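# Put the block into the white tray

## Task

Set the block down so it rests on the bottom surface inside the white tray; which face ends up underneath does not matter.

## Robot and tools

Robot: one six-joint arm on a slightly tilted base at (0, 0, +0.303) m in the scene frame. The scene frame has its origin on the table below the base, +z up and +y to the left when looking along +x. In the base frame, up is roughly (-0.380, -0.013, +0.925). Two head cameras sit on a stand beside the table.

Tool: a V bracket carrying two parallel grippers. Gripper 1 is the reference. end_effector_position is the point between its pads, its fingers point along its own +z and close along its own x. Gripper 2 points along -x, closes along z, and its pad centre is 223 mm along -x and 223 mm along -z from gripper 1's. Fingertips extend 17.5 mm past the pad centre. A lug near gripper 1 sticks out 93 mm toward -y. Every commanded pose belongs to gripper 1; turning swings the other, level gripper around, which can strike the table, the parts or the arm.

Frames and units: positions, velocities, targets and camera poses are in the arm's base frame. Offsets run along the base axes, and turns pivot about the Hand target position. In any row, 1.0 equals 0.6 m for dx, dy, dz and 180 degrees for rx, ry, rz (these three form a single rotation vector). All are offsets, never absolute poses.

ROW layout (one list of 12 numbers, each in [-1, 1], shared by both grippers): dx, dy, dz, rx, ry, rz, position_1, position_2, force_limit_1, force_limit_2, speed_1, speed_2. position: +1 fully open (50 mm for gripper 1, 75 mm for gripper 2); -1 means close until stopped; gripper 1 pads meet near -0.65. force_limit: about 20 N at -1, 102 N at 0, 185 N at +1. speed: finger speed 20 mm/s at -1, 85 at 0, 150 at +1. The six tool numbers all begin at +1. Any 0 you send is a real command, so resend your previous tool numbers to keep them unchanged.

execute_actions(actions, cameras): actions is a list of actions; each action is a list of up to 15 rows, one per 1/30 s step, and a short list repeats its final row. Each row counts from the Hand target at the start of that action, not from the prior row, so sending the same offset again moves further. An empty list returns a status report with all camera images. cameras: list of names (cam_head_left, cam_head_right, cam_wrist) or ["all"]; a wrong name rejects the call.

move(target, speed, blend, stop_force, zero, blocking, cameras): target is one row or up to 15 rows, all measured from the same starting Hand target. speed in m/s, 0.002 to 3.6, default 0.25 (turns capped at twice that in rad/s). blend in m rounds corners in a list; 0 stops at each. stop_force in N, 3 to 120, ends the path when the wrist senses that much push against the motion; omit it when leaving a contact. zero (default true) re-zeroes before the move. blocking=false returns early but cannot combine with stop_force. Result adds a move: line: done (within 3 mm and 2 degrees), off_target, moving, held or fault, plus limits (paced = pose clipped, held = steps withheld). Neither done nor off_target proves anything is touched or untouched.

wait(seconds 0 to 10), stop() to brake a running move, zoom_image(camera, region [x0,y0,x1,y1] pixels, max 504 square) on the latest image, zero_wrist_force() and finished_scene(scene: current scene number) complete the set. Images are 672x504.

Results: end_effector_position (m), end_effector_quat_wxyz, velocities, Hand target (your last command after a 32-degree orientation clip; next offsets count from it), joint positions and torques, wrist force and torque along the gripper's own axes, position_measured and object_status per gripper. Opening in mm is about (250 - position_measured) times 0.202 (gripper 2 adds 25). object_status: 0 moving, 1 blocked while opening, 2 blocked while closing (a grip), 3 reached command or pads met (likely empty). To grip, send -1 and confirm 2. Gripper 2 cannot hold anything 23 mm wide or less. Printed pose may be off by a few cm.

Suggested order: look with cameras, move above the block, open, descend slowly, close to -1 and check status 2, lift, carry over the tray, lower gently onto its floor with a small stop_force, open, then rise clear before ending.

Avoid: dropping or releasing the block while it moves, hitting the table or tray hard, pushing past a firm contact (the arm is stiff; about 150 N or a joint torque limit triggers a 10 s fault stop; wrist joints limit 25.7 N m), sweeping close to the base, holding the arm stretched or pushing on unreachable poses (motor heat stops the arm), and letting anything fall off the table. Loose objects may get nudged now and then.

Each tool is called after "Call:" in YAML: its name, and indented under it one key for each argument.

## Session

Call:
execute_actions:
  actions: []

Scene clock: 0.00 s.
end_effector_position=(+0.5965, +0.3307, +0.2258) position_measured=(+3, +3) object_status=(+3, +3) end_effector_quat_wxyz=(-0.067, +0.313, -0.443, +0.837)
Joint positions: [0.71 -0.463 1.394 -4.01 -2.501 2.523]
Joint velocities: within noise
Joint torques (N m): no reading
Wrist force (N): no reading
Wrist torque (N m): no reading
Wrist force, peak (N): no reading
Hand target: +0.5965, +0.3307, +0.2258; -0.067, +0.313, -0.443, +0.837
Tool commands: gripper/position_1=+1.0 gripper/position_2=+1.0 gripper/force_limit_1=+1.0 gripper/force_limit_2=+1.0 gripper/speed_1=+1.0 gripper/speed_2=+1.0

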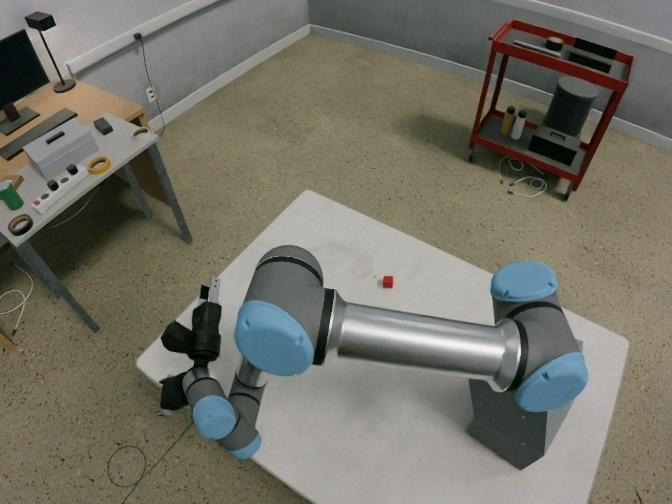

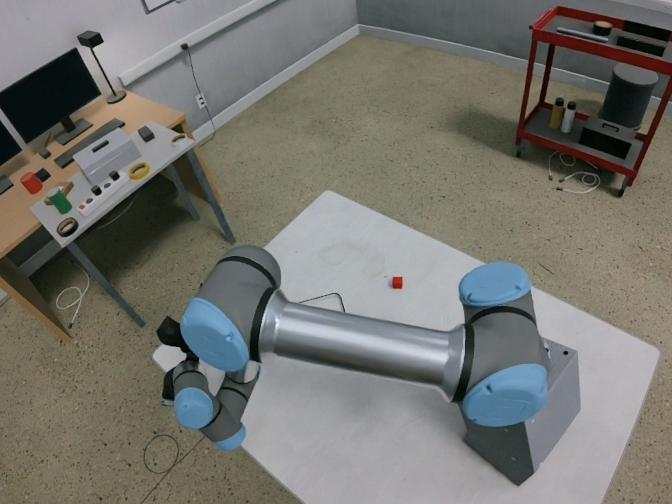

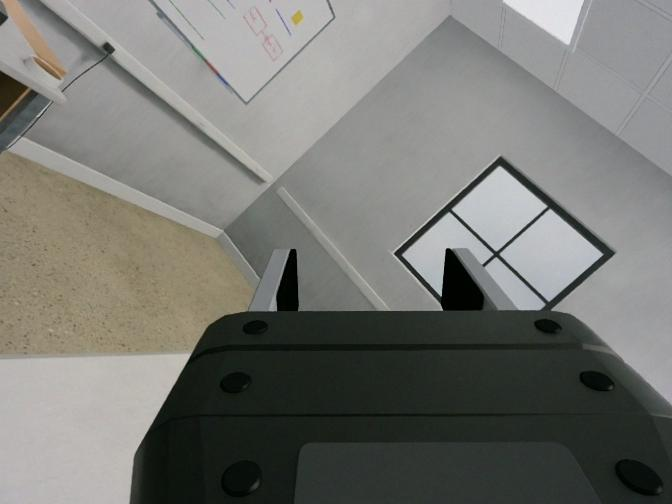

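Call:
zoom_image:
  camera: "cam_head_left"
  region: [270, 180, 470, 330]

Call:
zoom_image:
  camera: "cam_head_right"
  region: [270, 180, 470, 330]

Scaled by 2.520.

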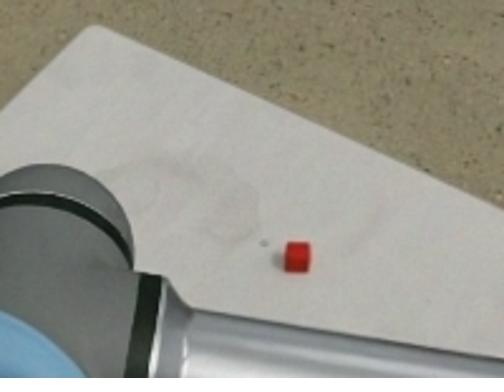

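Scaled by 2.520.

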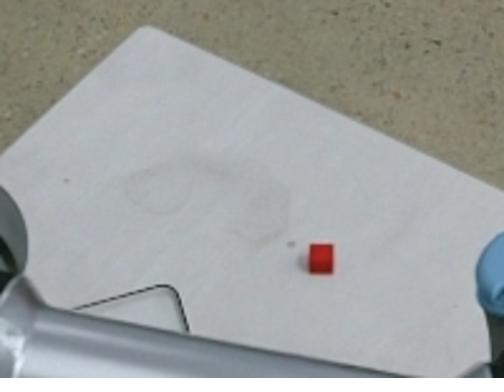

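Call:
move:
  target:
    - [-0.0889,-0.0031,0.2157,0,0,0,1,1,-0.6,-0.6,0.5,0.5]
    - [-0.3155,-0.495,0.169,0.3847,-0.1494,-0.1385,1,1,-0.6,-0.6,0.5,0.5]
    - [-0.3937,-0.8625,-0.139,0.7694,-0.2988,-0.2769,1,1,-0.6,-0.6,0.5,0.5]
  speed: 0.4
  blend: [0.05,0.1,0]
  cameras: ["all"]

Scene clock: 11.90 s.
end_effector_position=(+0.4572, +0.1431, +0.3373) position_measured=(+3, +3) object_status=(+3, +3) end_effector_quat_wxyz=(+0.130, -0.077, +0.742, -0.653)
Joint positions: [0.628 -1.074 1.841 -3.876 -2.687 3.316]
Joint torques (N m): [24.14 -48.78 -24.77 -5.34 1 1.76]
Wrist force (N): [1.2 -0.1 2.0]
Wrist torque (N m): [0.61 -0.75 -0.22]
Wrist force, peak (N): [7.0 -28.1 19.4]
Hand target: +0.4572, +0.1432, +0.3373; +0.130, -0.077, +0.742, -0.653 (not the last commanded pose)
Off the commanded pose: 0.395 m, 107 deg.
move: held (a check stopped the path); path passed 1 of 3 targets; limits=held
pose unreachable: on one or more control steps of this call, first in action 0 (counted from 0), an arm could not follow its commanded pose, so it was not sent that pose on those steps. It may still have moved: this result reports where it is.
cause: moving toward the commanded pose would bring two parts of the arm too close to each other (its gripper and another part of the arm, with joints 4 (wrist 1) to 6 (wrist 3) between them, 3 mm apart when it was first held).

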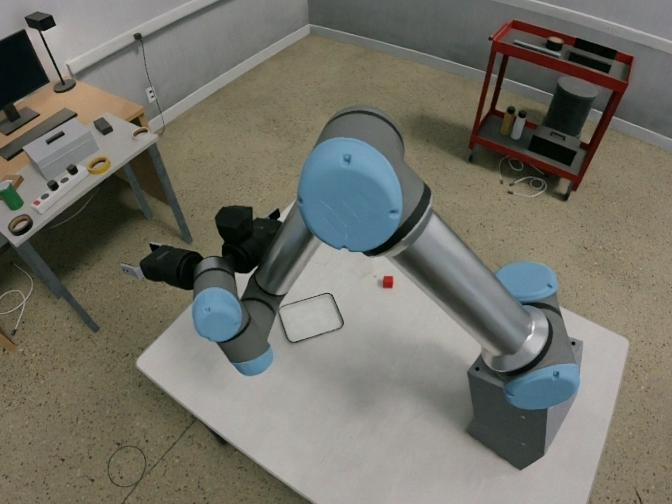

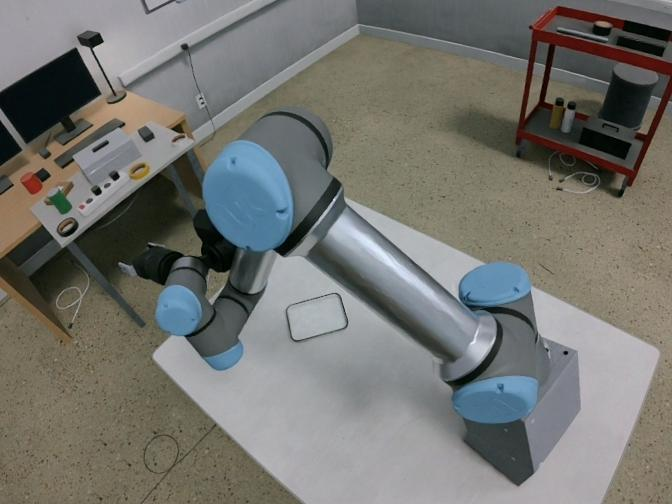

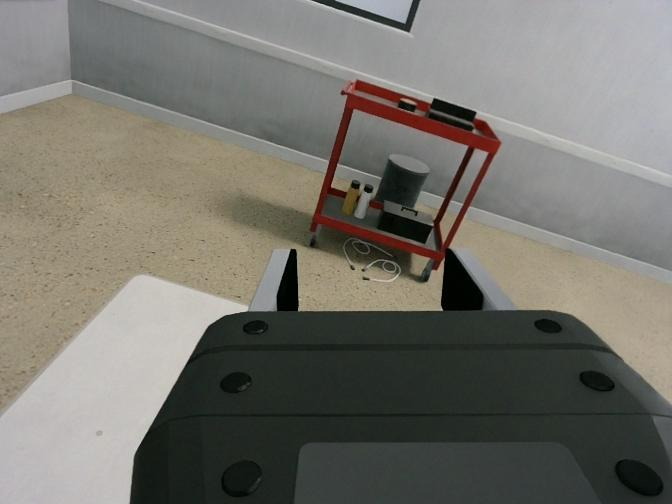

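Call:
move:
  target:
    - [-0.0235,-0.0079,-0.0898,0.4393,0.0261,0.0783,1,1,-0.6,-0.6,0.5,0.5]
  speed: 0.4
  cameras: ["all"]

Scene clock: 14.93 s.
end_effector_position=(+0.4569, +0.1433, +0.3361) position_measured=(+3, +3) object_status=(+3, +3) end_effector_quat_wxyz=(+0.133, -0.078, +0.750, -0.643)
Joint positions: [0.627 -1.092 1.852 -3.842 -2.68 3.364]
Joint torques (N m): [9.97 -41.94 -26.01 -2.25 -3.48 2.33]
Wrist force (N): [0.8 0.0 1.5]
Wrist torque (N m): [0.65 -0.70 -0.22]
Wrist force, peak (N): [2.7 -14.4 1.1]
Hand target: +0.4569, +0.1433, +0.3361; +0.133, -0.077, +0.750, -0.643 (not the last commanded pose)
Off the commanded pose: 0.055 m, 79 deg.
move: held (a check stopped the path); limits=held
pose unreachable: on one or more control steps of this call, first in action 0 (counted from 0), an arm could not follow its commanded pose, so it was not sent that pose on those steps. It may still have moved: this result reports where it is.
cause: moving toward the commanded pose would bring two parts of the arm too close to each other (its gripper and another part of the arm, with joints 4 (wrist 1) to 6 (wrist 3) between them, 4 mm apart when it was first held).

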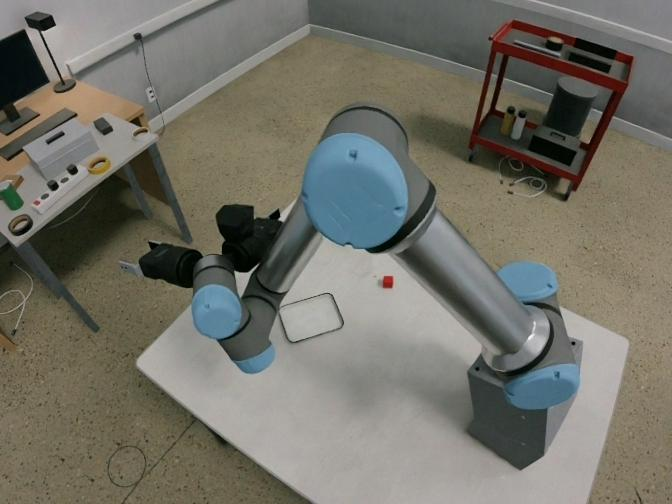

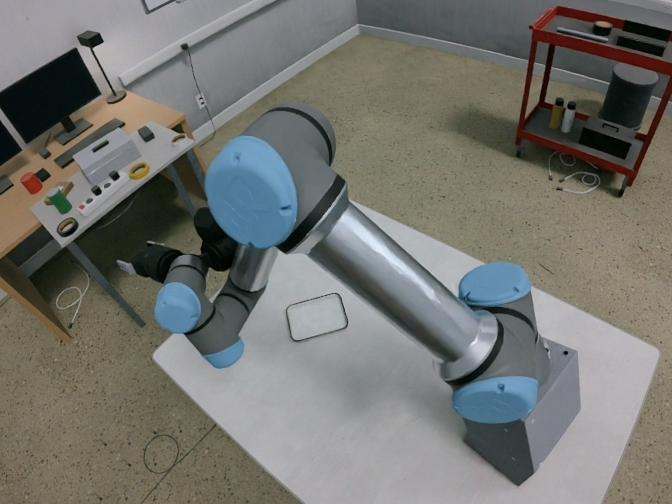

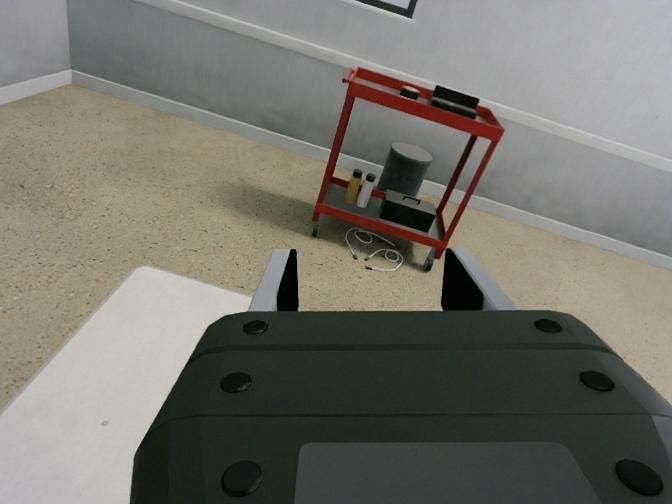

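Call:
move:
  target:
    - [0.2378,0.3285,0.0,0,0,0.2778,1,1,-0.6,-0.6,0.5,0.5]
    - [-0.0463,-0.016,-0.1775,0.4308,0.0264,0.0772,1,1,-0.6,-0.6,0.5,0.5]
  speed: 0.4
  blend: [0.03,0]
  cameras: ["all"]

Scene clock: 21.80 s.
end_effector_position=(+0.4291, +0.1337, +0.2296) position_measured=(+3, +3) object_status=(+3, +3) end_effector_quat_wxyz=(+0.195, -0.085, +0.977, -0.010)
Joint positions: [-0.051 -1.857 2.373 -3.254 -1.393 4.58]
Joint torques (N m): [-3.11 -27.47 -31.27 -6.68 0.98 0.84]
Wrist force (N): [1.5 -3.2 1.9]
Wrist torque (N m): [-0.38 -1.27 -0.31]
Wrist force, peak (N): [2.7 -7.8 2.5]
Hand target: +0.4291, +0.1337, +0.2296; +0.194, -0.085, +0.977, -0.010
Off the commanded pose: 0.000 m, 0 deg.
move: done

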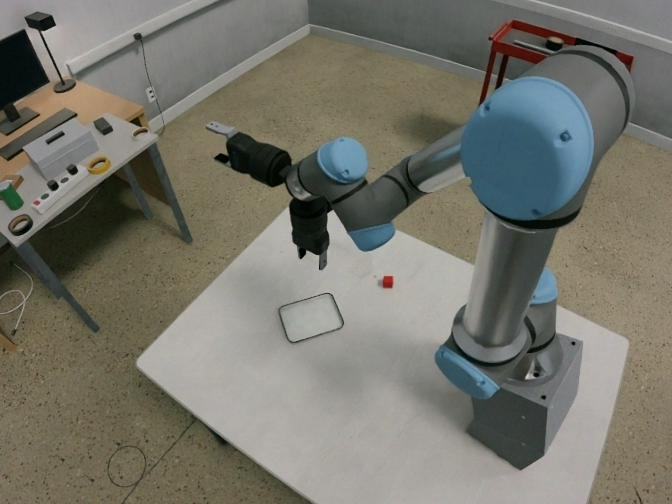

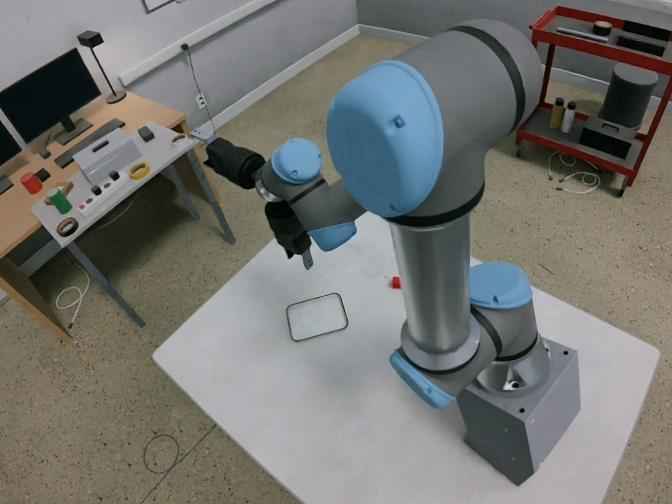

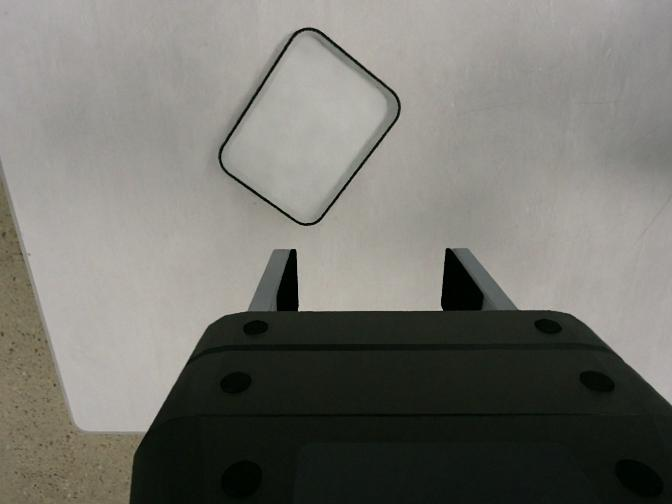

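Call:
move:
  target:
    - [-0.0673,-0.3512,-0.0328,0,0,0,1,1,-0.6,-0.6,0.5,0.5]
  speed: 0.4
  cameras: ["all"]

Scene clock: 24.83 s.
end_effector_position=(+0.3887, -0.0770, +0.2100) position_measured=(+3, +3) object_status=(+3, +3) end_effector_quat_wxyz=(+0.195, -0.085, +0.977, -0.010)
Joint positions: [-0.961 -2.136 2.517 -2.776 -0.604 4.004]
Joint torques (N m): [-8.58 -1.13 -19.65 -3.36 2.96 -1.51]
Wrist force (N): [1.5 -3.1 1.9]
Wrist torque (N m): [-0.27 -1.27 -0.39]
Wrist force, peak (N): [4.1 -11.0 1.3]
Hand target: +0.3887, -0.0770, +0.2099; +0.194, -0.085, +0.977, -0.010
Off the commanded pose: 0.000 m, 0 deg.
move: done

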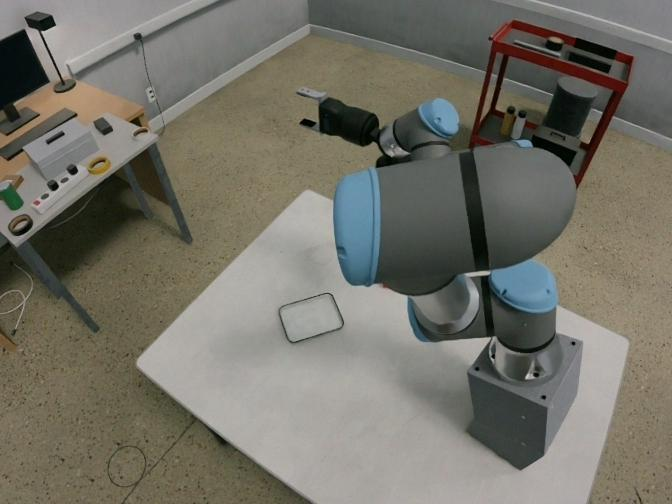

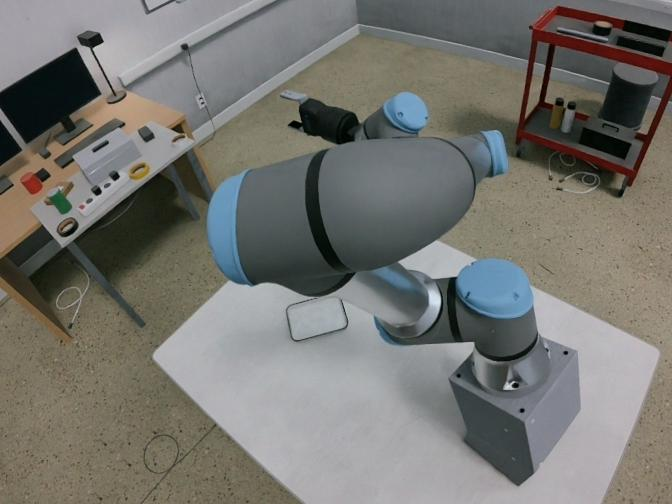

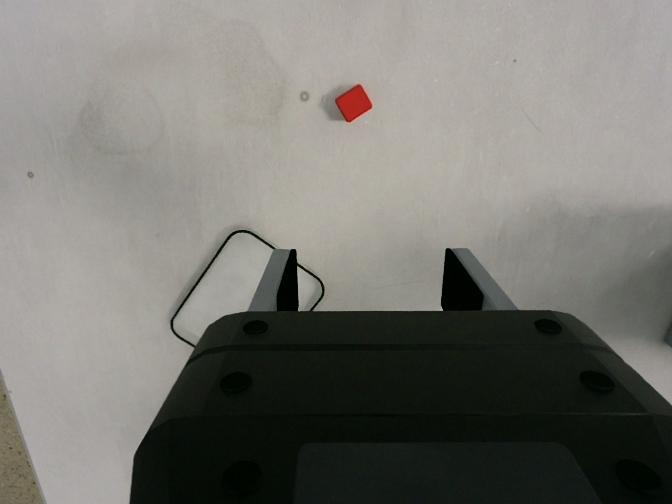

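Call:
zoom_image:
  camera: "cam_wrist"
  region: [290, 60, 410, 150]

Scaled by 4.200.

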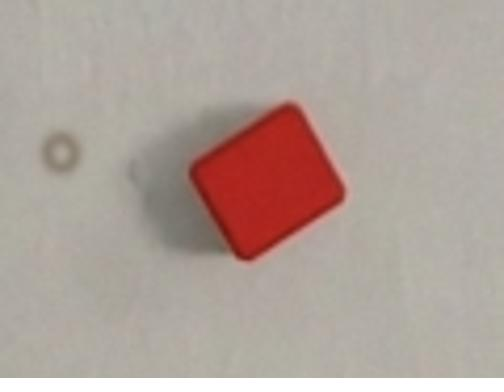

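Call:
move:
  target:
    - [0.1299,-0.061,-0.3079,0.1227,0.0043,-0.2979,1,1,-0.6,-0.6,0.5,0.5]
  speed: 0.4
  cameras: ["all"]

Scene clock: 30.13 s.
end_effector_position=(+0.4667, -0.1136, +0.0253) position_measured=(+3, +3) object_status=(+3, +3) end_effector_quat_wxyz=(+0.175, +0.399, +0.896, +0.085)
Joint positions: [-0.638 -1.22 2.512 -3.933 -1.565 5.048]
Joint torques (N m): [-13.4 -27.36 2.01 -5 -2.26 1.26]
Wrist force (N): [1.1 -2.9 1.8]
Wrist torque (N m): [-0.33 -1.19 -0.32]
Wrist force, peak (N): [1.0 -4.3 4.9]
Hand target: +0.4667, -0.1136, +0.0252; +0.175, +0.399, +0.896, +0.085
Off the commanded pose: 0.000 m, 0 deg.
move: done

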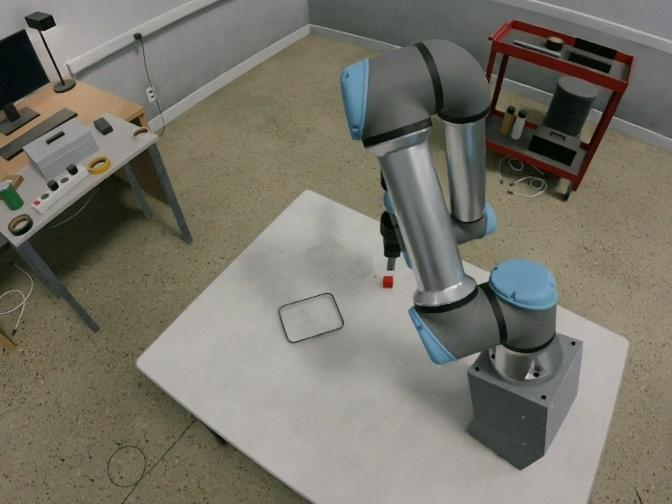

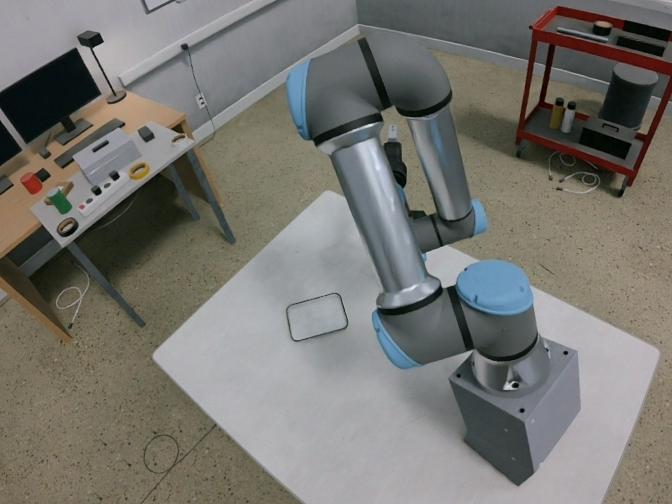

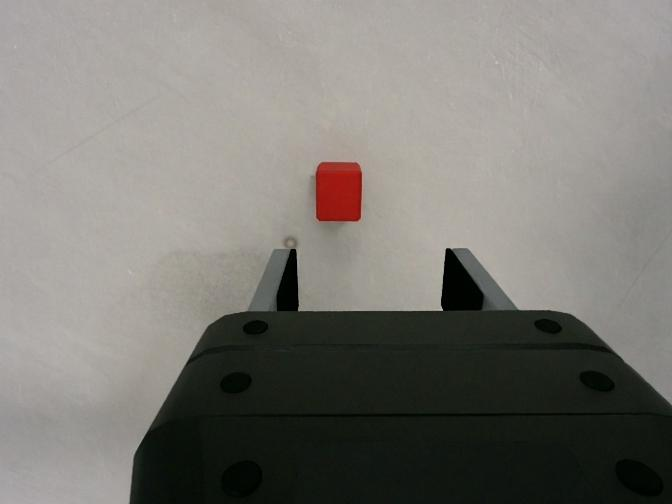

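Call:
move:
  target:
    - [0.053,-0.0171,-0.1226,0,0,0,1,1,-0.6,-0.6,0.5,0.5]
  speed: 0.25
  cameras: ["cam_wrist"]

Scene clock: 32.00 s.
end_effector_position=(+0.4985, -0.1238, -0.0483) position_measured=(+3, +3) object_status=(+3, +3) end_effector_quat_wxyz=(+0.175, +0.399, +0.896, +0.085)
Joint positions: [-0.606 -0.925 2.409 -4.125 -1.593 5.064]
Joint torques (N m): [-15.19 -30.41 2.01 -6.39 1.08 -2.2]
Wrist force (N): [1.4 -3.1 2.0]
Wrist torque (N m): [-0.28 -1.24 -0.39]
Wrist force, peak (N): [0.8 -3.6 6.9]
Hand target: +0.4985, -0.1239, -0.0484; +0.175, +0.399, +0.896, +0.085
Off the commanded pose: 0.000 m, 0 deg.
move: done
Images, in order (width x height): cam_wrist 672x504.

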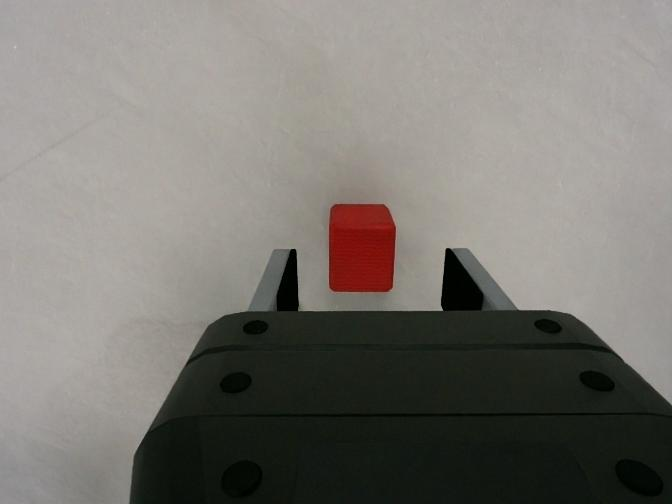

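Call:
move:
  target:
    - [-0.0062,-0.01,-0.0027,0,0,0,1,1,-0.6,-0.6,0.5,0.5]
    - [0.00905,-0.0094,-0.0397,0,0,0,1,1,-0.6,-0.6,0.5,0.5]
  speed: 0.05
  stop_force: 12
  cameras: ["cam_wrist"]

Scene clock: 35.43 s.
end_effector_position=(+0.5039, -0.1295, -0.0722) position_measured=(+3, +3) object_status=(+3, +3) end_effector_quat_wxyz=(+0.175, +0.399, +0.896, +0.085)
Joint positions: [-0.611 -0.841 2.377 -4.177 -1.589 5.062]
Joint torques (N m): [-15.53 -50.29 9.11 -4.62 1.05 -2.3]
Wrist force (N): [1.3 -3.0 2.0]
Wrist torque (N m): [-0.27 -1.24 -0.40]
Wrist force, peak (N): [1.4 -3.0 3.7]
Hand target: +0.5039, -0.1295, -0.0722; +0.175, +0.399, +0.896, +0.085
Off the commanded pose: 0.000 m, 0 deg.
move: done
Images, in order (width x height): cam_wrist 672x504.

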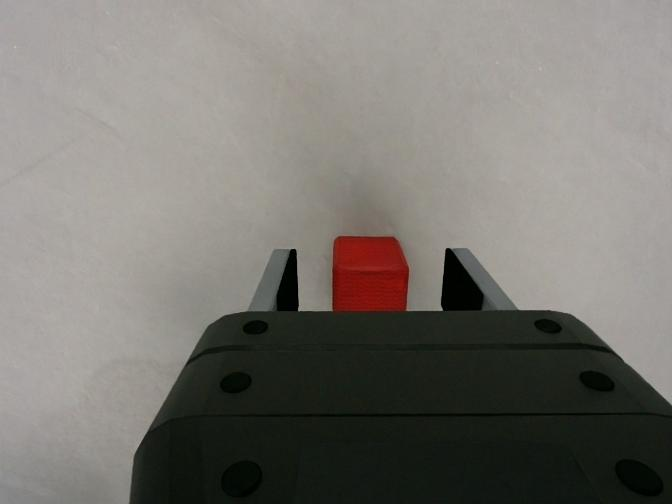

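Call:
move:
  target: [0.019,0.0007,-0.0462,0,0,0,1,1,-0.6,-0.6,0.5,0.5]
  speed: 0.02
  stop_force: 8
  cameras: ["cam_wrist"]

Scene clock: 38.43 s.
end_effector_position=(+0.5145, -0.1291, -0.0981) position_measured=(+3, +3) object_status=(+3, +3) end_effector_quat_wxyz=(+0.175, +0.399, +0.896, +0.085)
Joint positions: [-0.593 -0.754 2.33 -4.216 -1.605 5.07]
Joint torques (N m): [-14.99 -48.99 10.98 -7.71 0.65 -2.12]
Wrist force (N): [-3.6 -3.6 -2.1]
Wrist torque (N m): [-0.30 -0.28 -0.41]
Wrist force, peak (N): [28.7 -15.7 -118.3]
Hand target: +0.5145, -0.1292, -0.0981; +0.175, +0.399, +0.896, +0.085 (not the last commanded pose)
Off the commanded pose: 0.002 m, 0 deg.
move: contact
Images, in order (width x height): cam_wrist 672x504.

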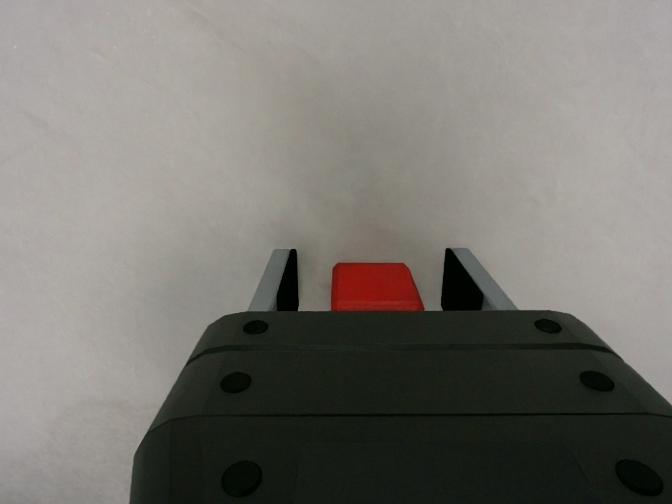

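Call:
move:
  target:
    - [-0.0025,-0.0001,0.0062,0,0,0,1,1,-0.6,-0.6,-0.3,0.5]
    - [-0.0025,-0.0001,0.0062,0,0,0,-1,1,-0.6,-0.6,-0.3,0.5]
  speed: 0.05
  cameras: ["cam_wrist"]

Scene clock: 40.30 s.
end_effector_position=(+0.5130, -0.1292, -0.0943) position_measured=(+125, +3) object_status=(+2, +3) end_effector_quat_wxyz=(+0.175, +0.399, +0.896, +0.085)
Joint positions: [-0.595 -0.766 2.337 -4.211 -1.603 5.069]
Joint torques (N m): [-5.15 -32.85 -6.3 -8.43 -1.14 -0.99]
Wrist force (N): [-2.5 -3.6 2.2]
Wrist torque (N m): [-0.43 -0.40 -0.33]
Wrist force, peak (N): [-3.4 -3.9 -1.6]
Hand target: +0.5130, -0.1292, -0.0943; +0.175, +0.399, +0.896, +0.085
Off the commanded pose: 0.000 m, 0 deg.
move: done
Images, in order (width x height): cam_wrist 672x504.

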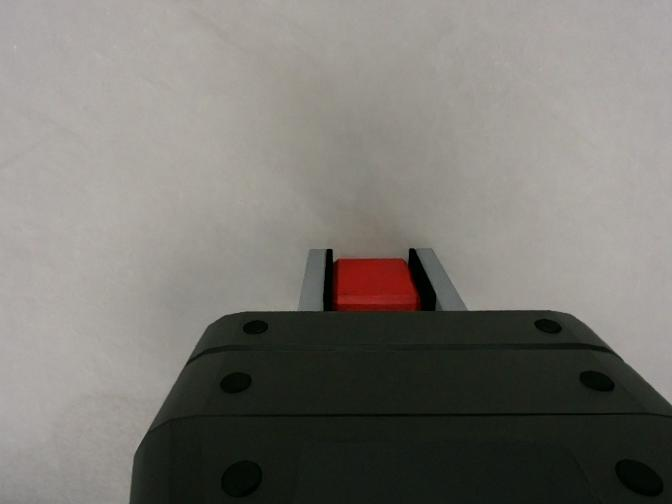

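Call:
move:
  target:
    - [-0.0621,-0.0022,0.1507,0,0,0,-1,1,-0.6,-0.6,-0.3,0.5]
    - [0.0453,0.412,0.273,-0.0438,-0.0015,0.1063,-1,1,-0.6,-0.6,-0.3,0.5]
  speed: 0.4
  blend: [0.05,0]
  cameras: ["all"]

Scene clock: 43.63 s.
end_effector_position=(+0.5402, +0.1179, +0.0694) position_measured=(+125, +3) object_status=(+2, +3) end_effector_quat_wxyz=(+0.187, +0.232, +0.953, +0.052)
Joint positions: [0.022 -1.22 2.268 -3.73 -1.914 5.084]
Joint torques (N m): [16.42 -52.63 -13.67 -6.82 0.11 -2.43]
Wrist force (N): [-2.5 -3.6 2.4]
Wrist torque (N m): [-0.40 -0.42 -0.39]
Wrist force, peak (N): [-4.8 -9.0 -1.6]
Hand target: +0.5402, +0.1180, +0.0695; +0.187, +0.232, +0.953, +0.052
Off the commanded pose: 0.000 m, 0 deg.
move: done; blend cut to 0.0489 m at target 1

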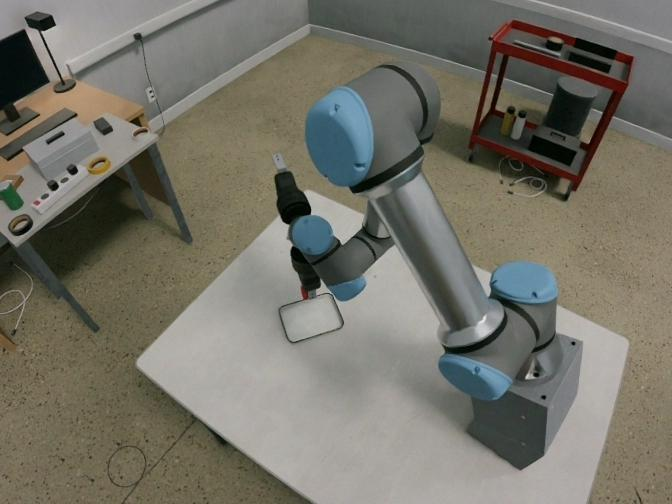

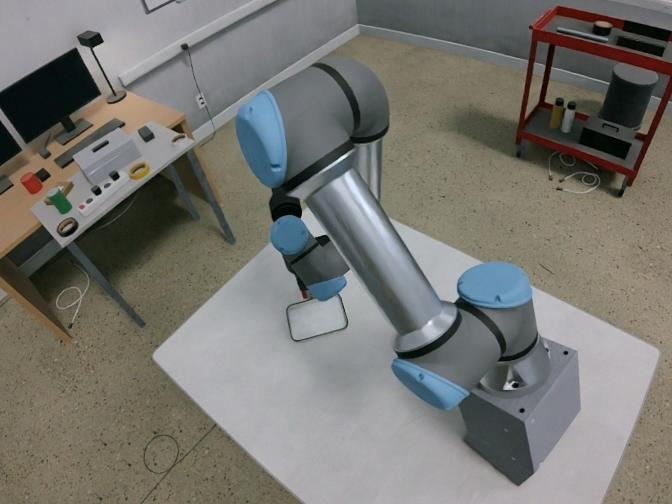

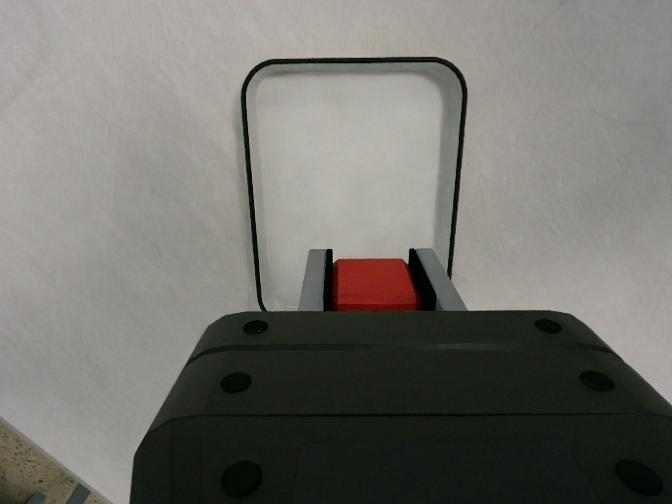

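Call:
move:
  target: [0.0762,0.0027,-0.1849,0,0,0,-1,1,-0.6,-0.6,-0.3,0.5]
  speed: 0.2

Call:
move:
  target: [0.019,0.0007,-0.0462,0,0,0,-1,1,-0.6,-0.6,-0.3,0.5]
  speed: 0.008
  stop_force: 5
  cameras: ["cam_wrist"]

Scene clock: 45.50 s.
end_effector_position=(+0.5859, +0.1196, -0.0414) position_measured=(+125, +3) object_status=(+2, +3) end_effector_quat_wxyz=(+0.188, +0.232, +0.953, +0.052)
Joint positions: [0.024 -0.867 2.146 -3.961 -1.915 5.085]
Joint torques (N m): [13.75 -38.34 -0.14 -6 -2.54 0.3]
Wrist force (N): [-2.5 -3.6 2.2]
Wrist torque (N m): [-0.39 -0.42 -0.40]
Wrist force, peak (N): [-2.1 -3.7 7.6]
Hand target: +0.5859, +0.1196, -0.0415; +0.187, +0.232, +0.953, +0.052
Off the commanded pose: 0.000 m, 0 deg.
move: done

Scene clock: 48.33 s.
end_effector_position=(+0.5918, +0.1198, -0.0557) position_measured=(+125, +3) object_status=(+2, +3) end_effector_quat_wxyz=(+0.187, +0.232, +0.953, +0.052)
Joint positions: [0.024 -0.824 2.124 -3.981 -1.916 5.085]
Joint torques (N m): [9.43 -56.8 5.15 -4.52 0.22 -0.23]
Wrist force (N): [-2.7 -3.2 0.9]
Wrist torque (N m): [-0.39 -0.45 -0.39]
Wrist force, peak (N): [2.2 -7.1 -20.4]
Hand target: +0.5918, +0.1198, -0.0557; +0.187, +0.232, +0.953, +0.052 (not the last commanded pose)
Off the commanded pose: 0.015 m, 0 deg.
move: contact
Images, in order (width x height): cam_wrist 672x504.

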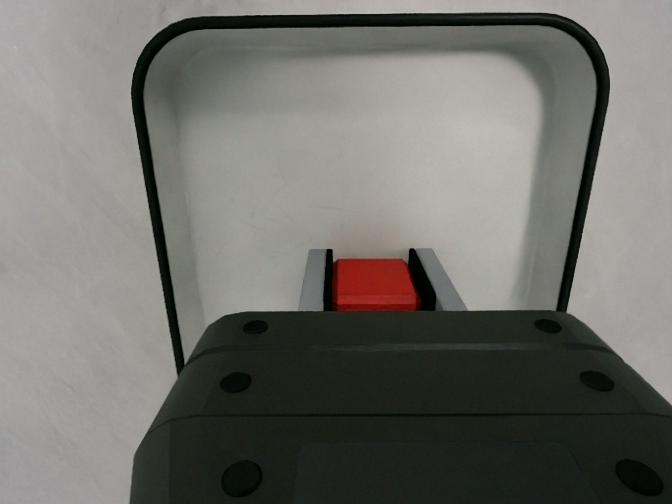

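Call:
move:
  target:
    - [0,0,0,0,0,0,0.6,1,-0.6,-0.6,-0.3,0.5]
    - [-0.0635,-0.0022,0.1541,0,0,0,0.6,1,-0.6,-0.6,-0.3,0.5]
  speed: 0.2
  cameras: ["all"]

Scene clock: 50.27 s.
end_effector_position=(+0.5537, +0.1185, +0.0366) position_measured=(+63, +3) object_status=(+3, +3) end_effector_quat_wxyz=(+0.187, +0.232, +0.953, +0.052)
Joint positions: [0.023 -1.112 2.242 -3.811 -1.915 5.084]
Joint torques (N m): [-2.75 -55.1 -15.22 -6.65 -0.04 1.04]
Wrist force (N): [-2.4 -3.5 2.4]
Wrist torque (N m): [-0.40 -0.42 -0.37]
Wrist force, peak (N): [-2.1 -3.5 7.3]
Hand target: +0.5537, +0.1185, +0.0367; +0.187, +0.232, +0.953, +0.052
Off the commanded pose: 0.000 m, 0 deg.
move: done

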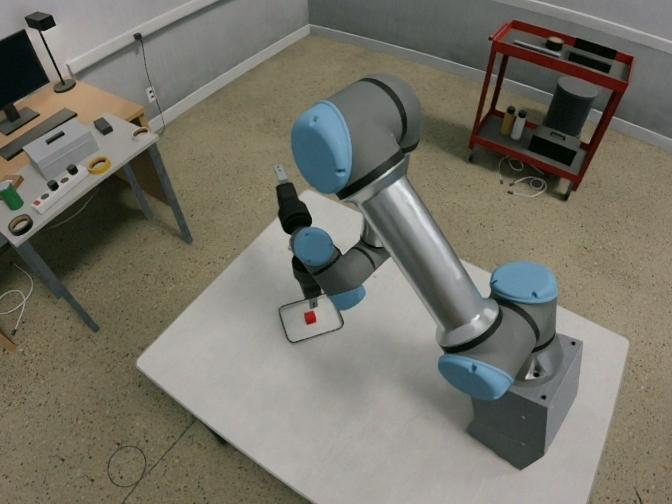

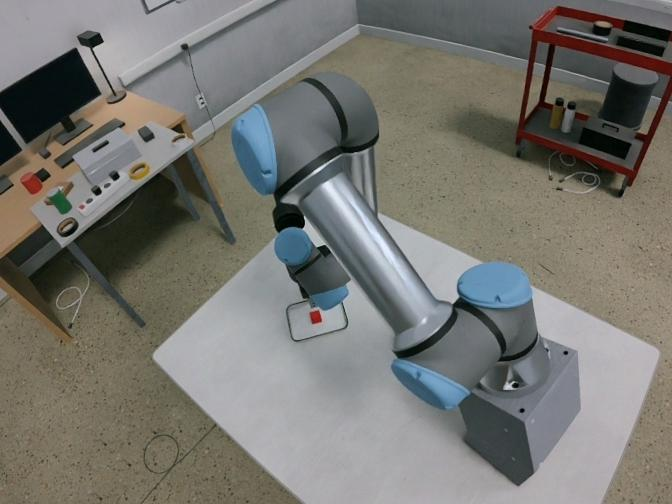

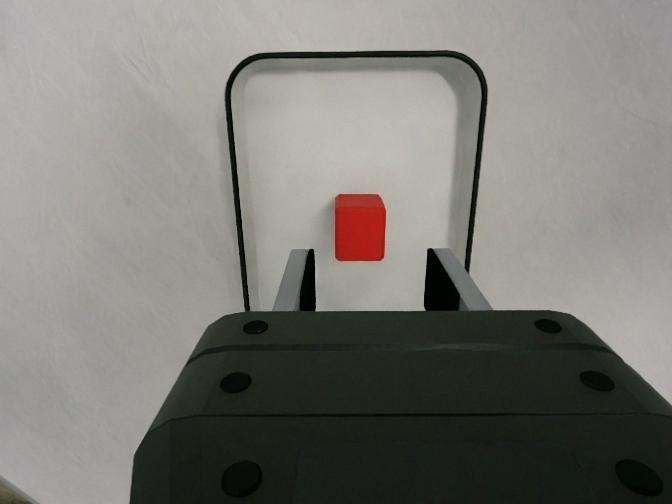

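Call:
finished_scene:
  scene: 1

The scene is finished: the task was done.


## Next scene

The same job, from a new start.

Call:
execute_actions:
  actions: []

Scene clock: 0.00 s.
end_effector_position=(+0.4039, -0.3142, +0.2351) position_measured=(+3, +3) object_status=(+3, +3) end_effector_quat_wxyz=(+0.103, +0.912, +0.369, +0.149)
Joint positions: [-0.943 -1.723 2 -2.215 -2.114 -0.121]
Joint velocities: within noise
Joint torques (N m): no reading
Wrist force (N): no reading
Wrist torque (N m): no reading
Wrist force, peak (N): no reading
Hand target: +0.4039, -0.3142, +0.2351; +0.103, +0.912, +0.369, +0.149
Tool commands: gripper/position_1=+1.0 gripper/position_2=+1.0 gripper/force_limit_1=+1.0 gripper/force_limit_2=+1.0 gripper/speed_1=+1.0 gripper/speed_2=+1.0

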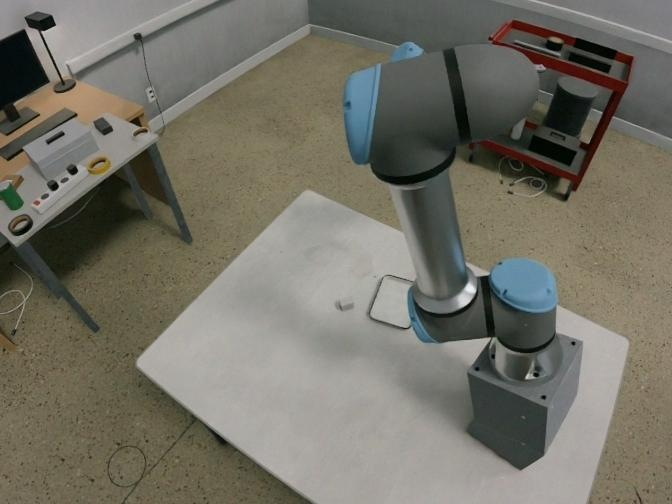

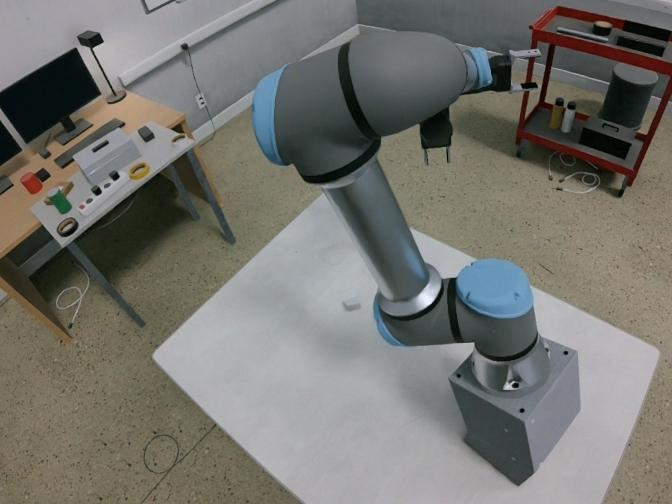

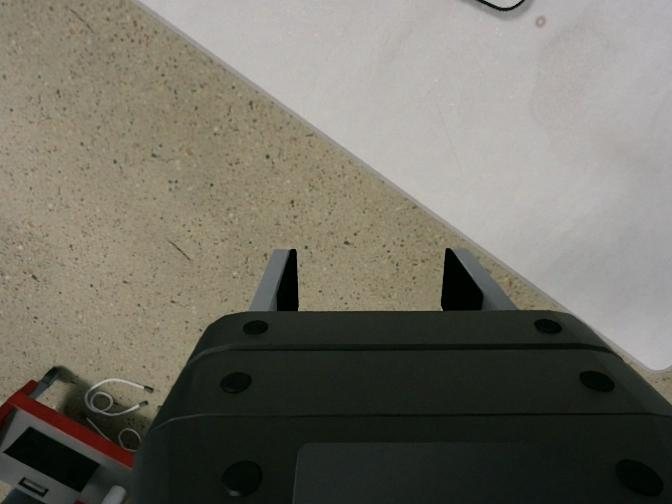

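Call:
zoom_image:
  camera: "cam_head_left"
  region: [310, 250, 440, 350]

Call:
zoom_image:
  camera: "cam_head_right"
  region: [310, 250, 440, 350]

Scaled by 3.877.

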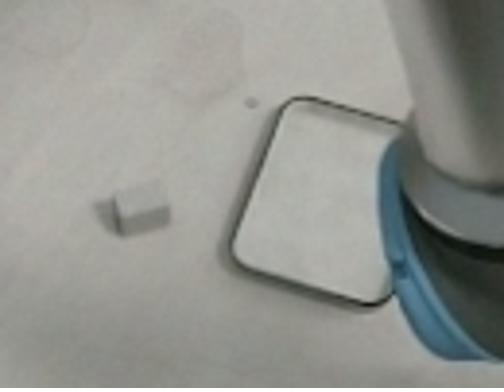

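Scaled by 3.877.

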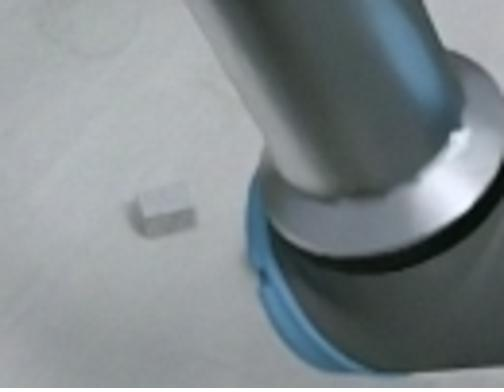

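Call:
move:
  target: [0.1843,0.546,-0.3683,0.0008,-0.0087,0.0774,1,1,-0.6,-0.6,-0.2,0.5]
  speed: 0.6
  cameras: ["cam_wrist"]

Scene clock: 5.53 s.
end_effector_position=(+0.5145, +0.0133, +0.0142) position_measured=(+3, +3) object_status=(+3, +3) end_effector_quat_wxyz=(+0.088, +0.858, +0.475, +0.173)
Joint positions: [-0.17 -1.42 2.28 -2.462 -2.206 0.51]
Joint torques (N m): [13.54 -28.1 -3.44 -1.97 -0.81 1.39]
Wrist force (N): [-0.4 0.2 0.2]
Wrist torque (N m): [0.09 0.19 0.07]
Wrist force, peak (N): [4.8 -2.9 5.3]
Hand target: +0.5144, +0.0134, +0.0141; +0.088, +0.858, +0.475, +0.173
Off the commanded pose: 0.000 m, 0 deg.
move: done
Images, in order (width x height): cam_wrist 672x504.

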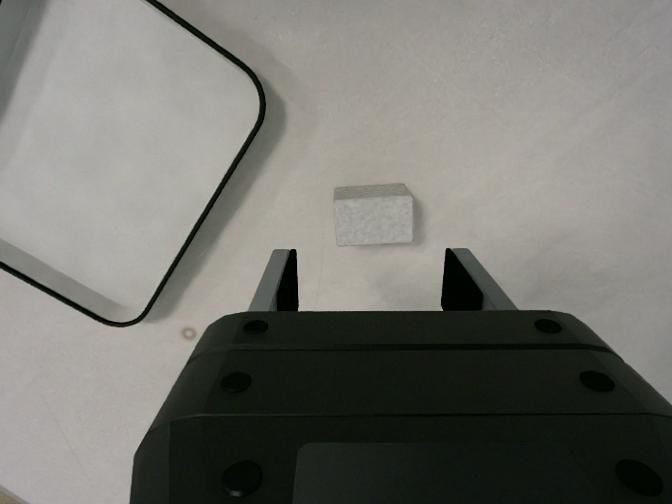

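Call:
move:
  target:
    - [0.0424,0.0132,-0.0905,-0.0063,-0.0002,0.0154,1,1,-0.6,-0.6,-0.2,0.5]
    - [0.0652,0.0140,-0.1460,-0.0063,-0.0002,0.0154,1,1,-0.6,-0.6,-0.2,0.5]
    - [0.0652,0.0140,-0.1460,-0.0063,-0.0002,0.0154,-1,1,-0.6,-0.6,-0.2,0.5]
    - [0.0170,0.0123,-0.0289,-0.0063,-0.0002,0.0154,-1,1,-0.6,-0.6,-0.2,0.5]
    - [-0.1403,-0.1532,-0.0961,-0.0063,-0.0002,0.0154,-1,1,-0.6,-0.6,-0.2,0.5]
    - [-0.1086,-0.1521,-0.1731,-0.0063,-0.0002,0.0154,-1,1,-0.6,-0.6,-0.2,0.5]
  speed: [0.3,0.12,0.1,0.3,0.5,0.3]
  blend: [0.01,0,0,0.03,0.03,0]
  cameras: ["cam_wrist"]

Scene clock: 10.87 s.
end_effector_position=(+0.4493, -0.0778, -0.0897) position_measured=(+56, +3) object_status=(+2, +3) end_effector_quat_wxyz=(+0.093, +0.846, +0.497, +0.171)
Joint positions: [-0.449 -1.115 2.529 -3.257 -2.175 0.108]
Joint torques (N m): [-11.37 -25.34 7.22 -4.66 -0.63 -0.16]
Wrist force (N): [-0.3 0.2 0.4]
Wrist torque (N m): [0.08 0.18 0.08]
Wrist force, peak (N): [-6.6 -1.3 -4.3]
Hand target: +0.4493, -0.0778, -0.0897; +0.093, +0.846, +0.497, +0.171
Off the commanded pose: 0.000 m, 0 deg.
move: done; blend cut to 0.025 m at target 5
Images, in order (width x height): cam_wrist 672x504.

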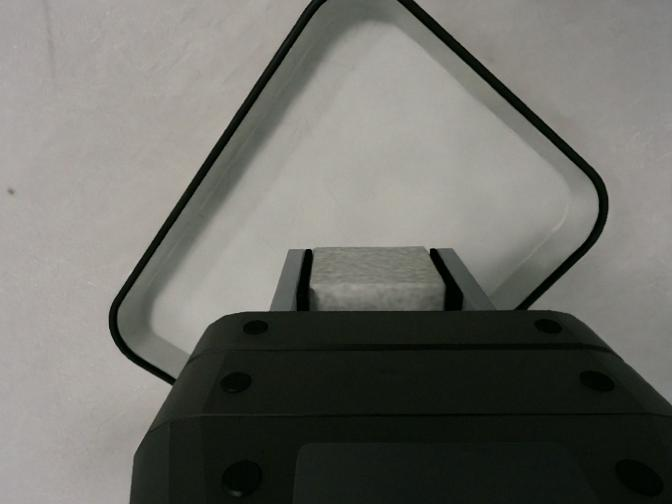

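Call:
move:
  target:
    - [-0.0184,-0.0041,-0.0166,0,0,0,-1,1,-0.6,-0.6,-0.2,0.5]
    - [-0.0114,-0.0038,-0.0336,0,0,0,-1,1,-0.6,-0.6,-0.2,0.5]
    - [-0.0068,-0.0037,-0.0447,0,0,0,-1,1,-0.6,-0.6,-0.2,0.5]
  speed: [0.1,0.08,0.015]
  blend: [0.004,0.002,0]
  stop_force: 8
  cameras: ["cam_wrist"]

Scene clock: 14.37 s.
end_effector_position=(+0.4453, -0.0801, -0.1167) position_measured=(+56, +3) object_status=(+2, +3) end_effector_quat_wxyz=(+0.093, +0.846, +0.497, +0.171)
Joint positions: [-0.46 -1.004 2.533 -3.38 -2.171 0.096]
Joint torques (N m): [9.73 -27.88 -5.35 -5.95 -4.95 1.93]
Wrist force (N): [0.5 -2.2 -7.4]
Wrist torque (N m): [0.15 0.13 0.01]
Wrist force, peak (N): [0.8 -2.3 -8.8]
Hand target: +0.4453, -0.0801, -0.1167; +0.093, +0.846, +0.497, +0.171
Off the commanded pose: 0.000 m, 0 deg.
move: contact
Images, in order (width x height): cam_wrist 672x504.

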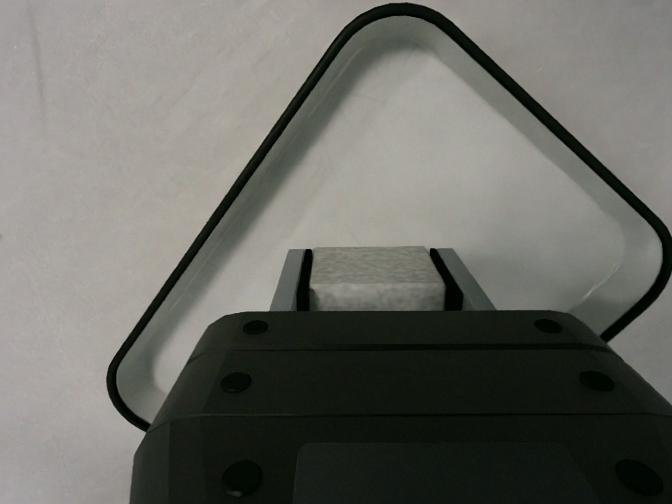

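Call:
move:
  target:
    - [0,0,0,0,0,0,0.8,1,-0.6,-0.6,-0.4,0.5]
    - [-0.0508,-0.0018,0.1233,0,0,0,0.8,1,-0.6,-0.6,-0.4,0.5]
  speed: 0.25
  cameras: ["cam_wrist"]

Scene clock: 16.10 s.
end_effector_position=(+0.4148, -0.0812, -0.0427) position_measured=(+32, +3) object_status=(+3, +3) end_effector_quat_wxyz=(+0.093, +0.846, +0.497, +0.171)
Joint positions: [-0.507 -1.335 2.613 -3.159 -2.158 0.042]
Joint torques (N m): [10.88 -37.82 -7.98 -3.96 -5.33 0.21]
Wrist force (N): [-0.4 0.4 -0.1]
Wrist torque (N m): [0.20 0.19 -0.01]
Wrist force, peak (N): [0.6 -2.2 -8.8]
Hand target: +0.4148, -0.0811, -0.0427; +0.093, +0.846, +0.497, +0.171
Off the commanded pose: 0.000 m, 0 deg.
move: done
Images, in order (width x height): cam_wrist 672x504.

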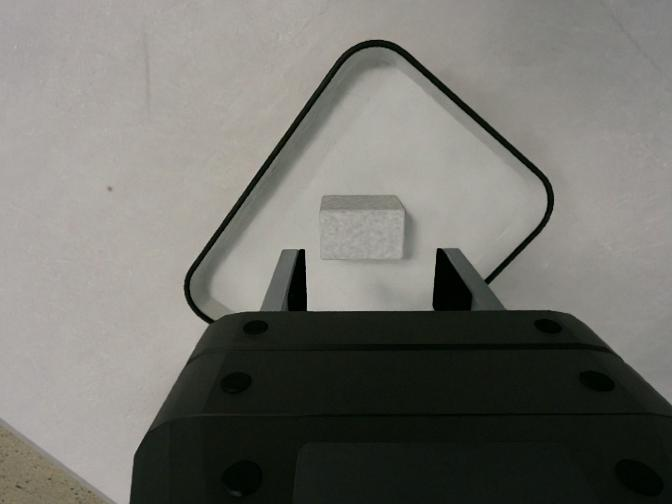

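Block is resting on the tray floor and the gripper is clear.

Call:
finished_scene:
  scene: 2

The scene is finished: the task was done.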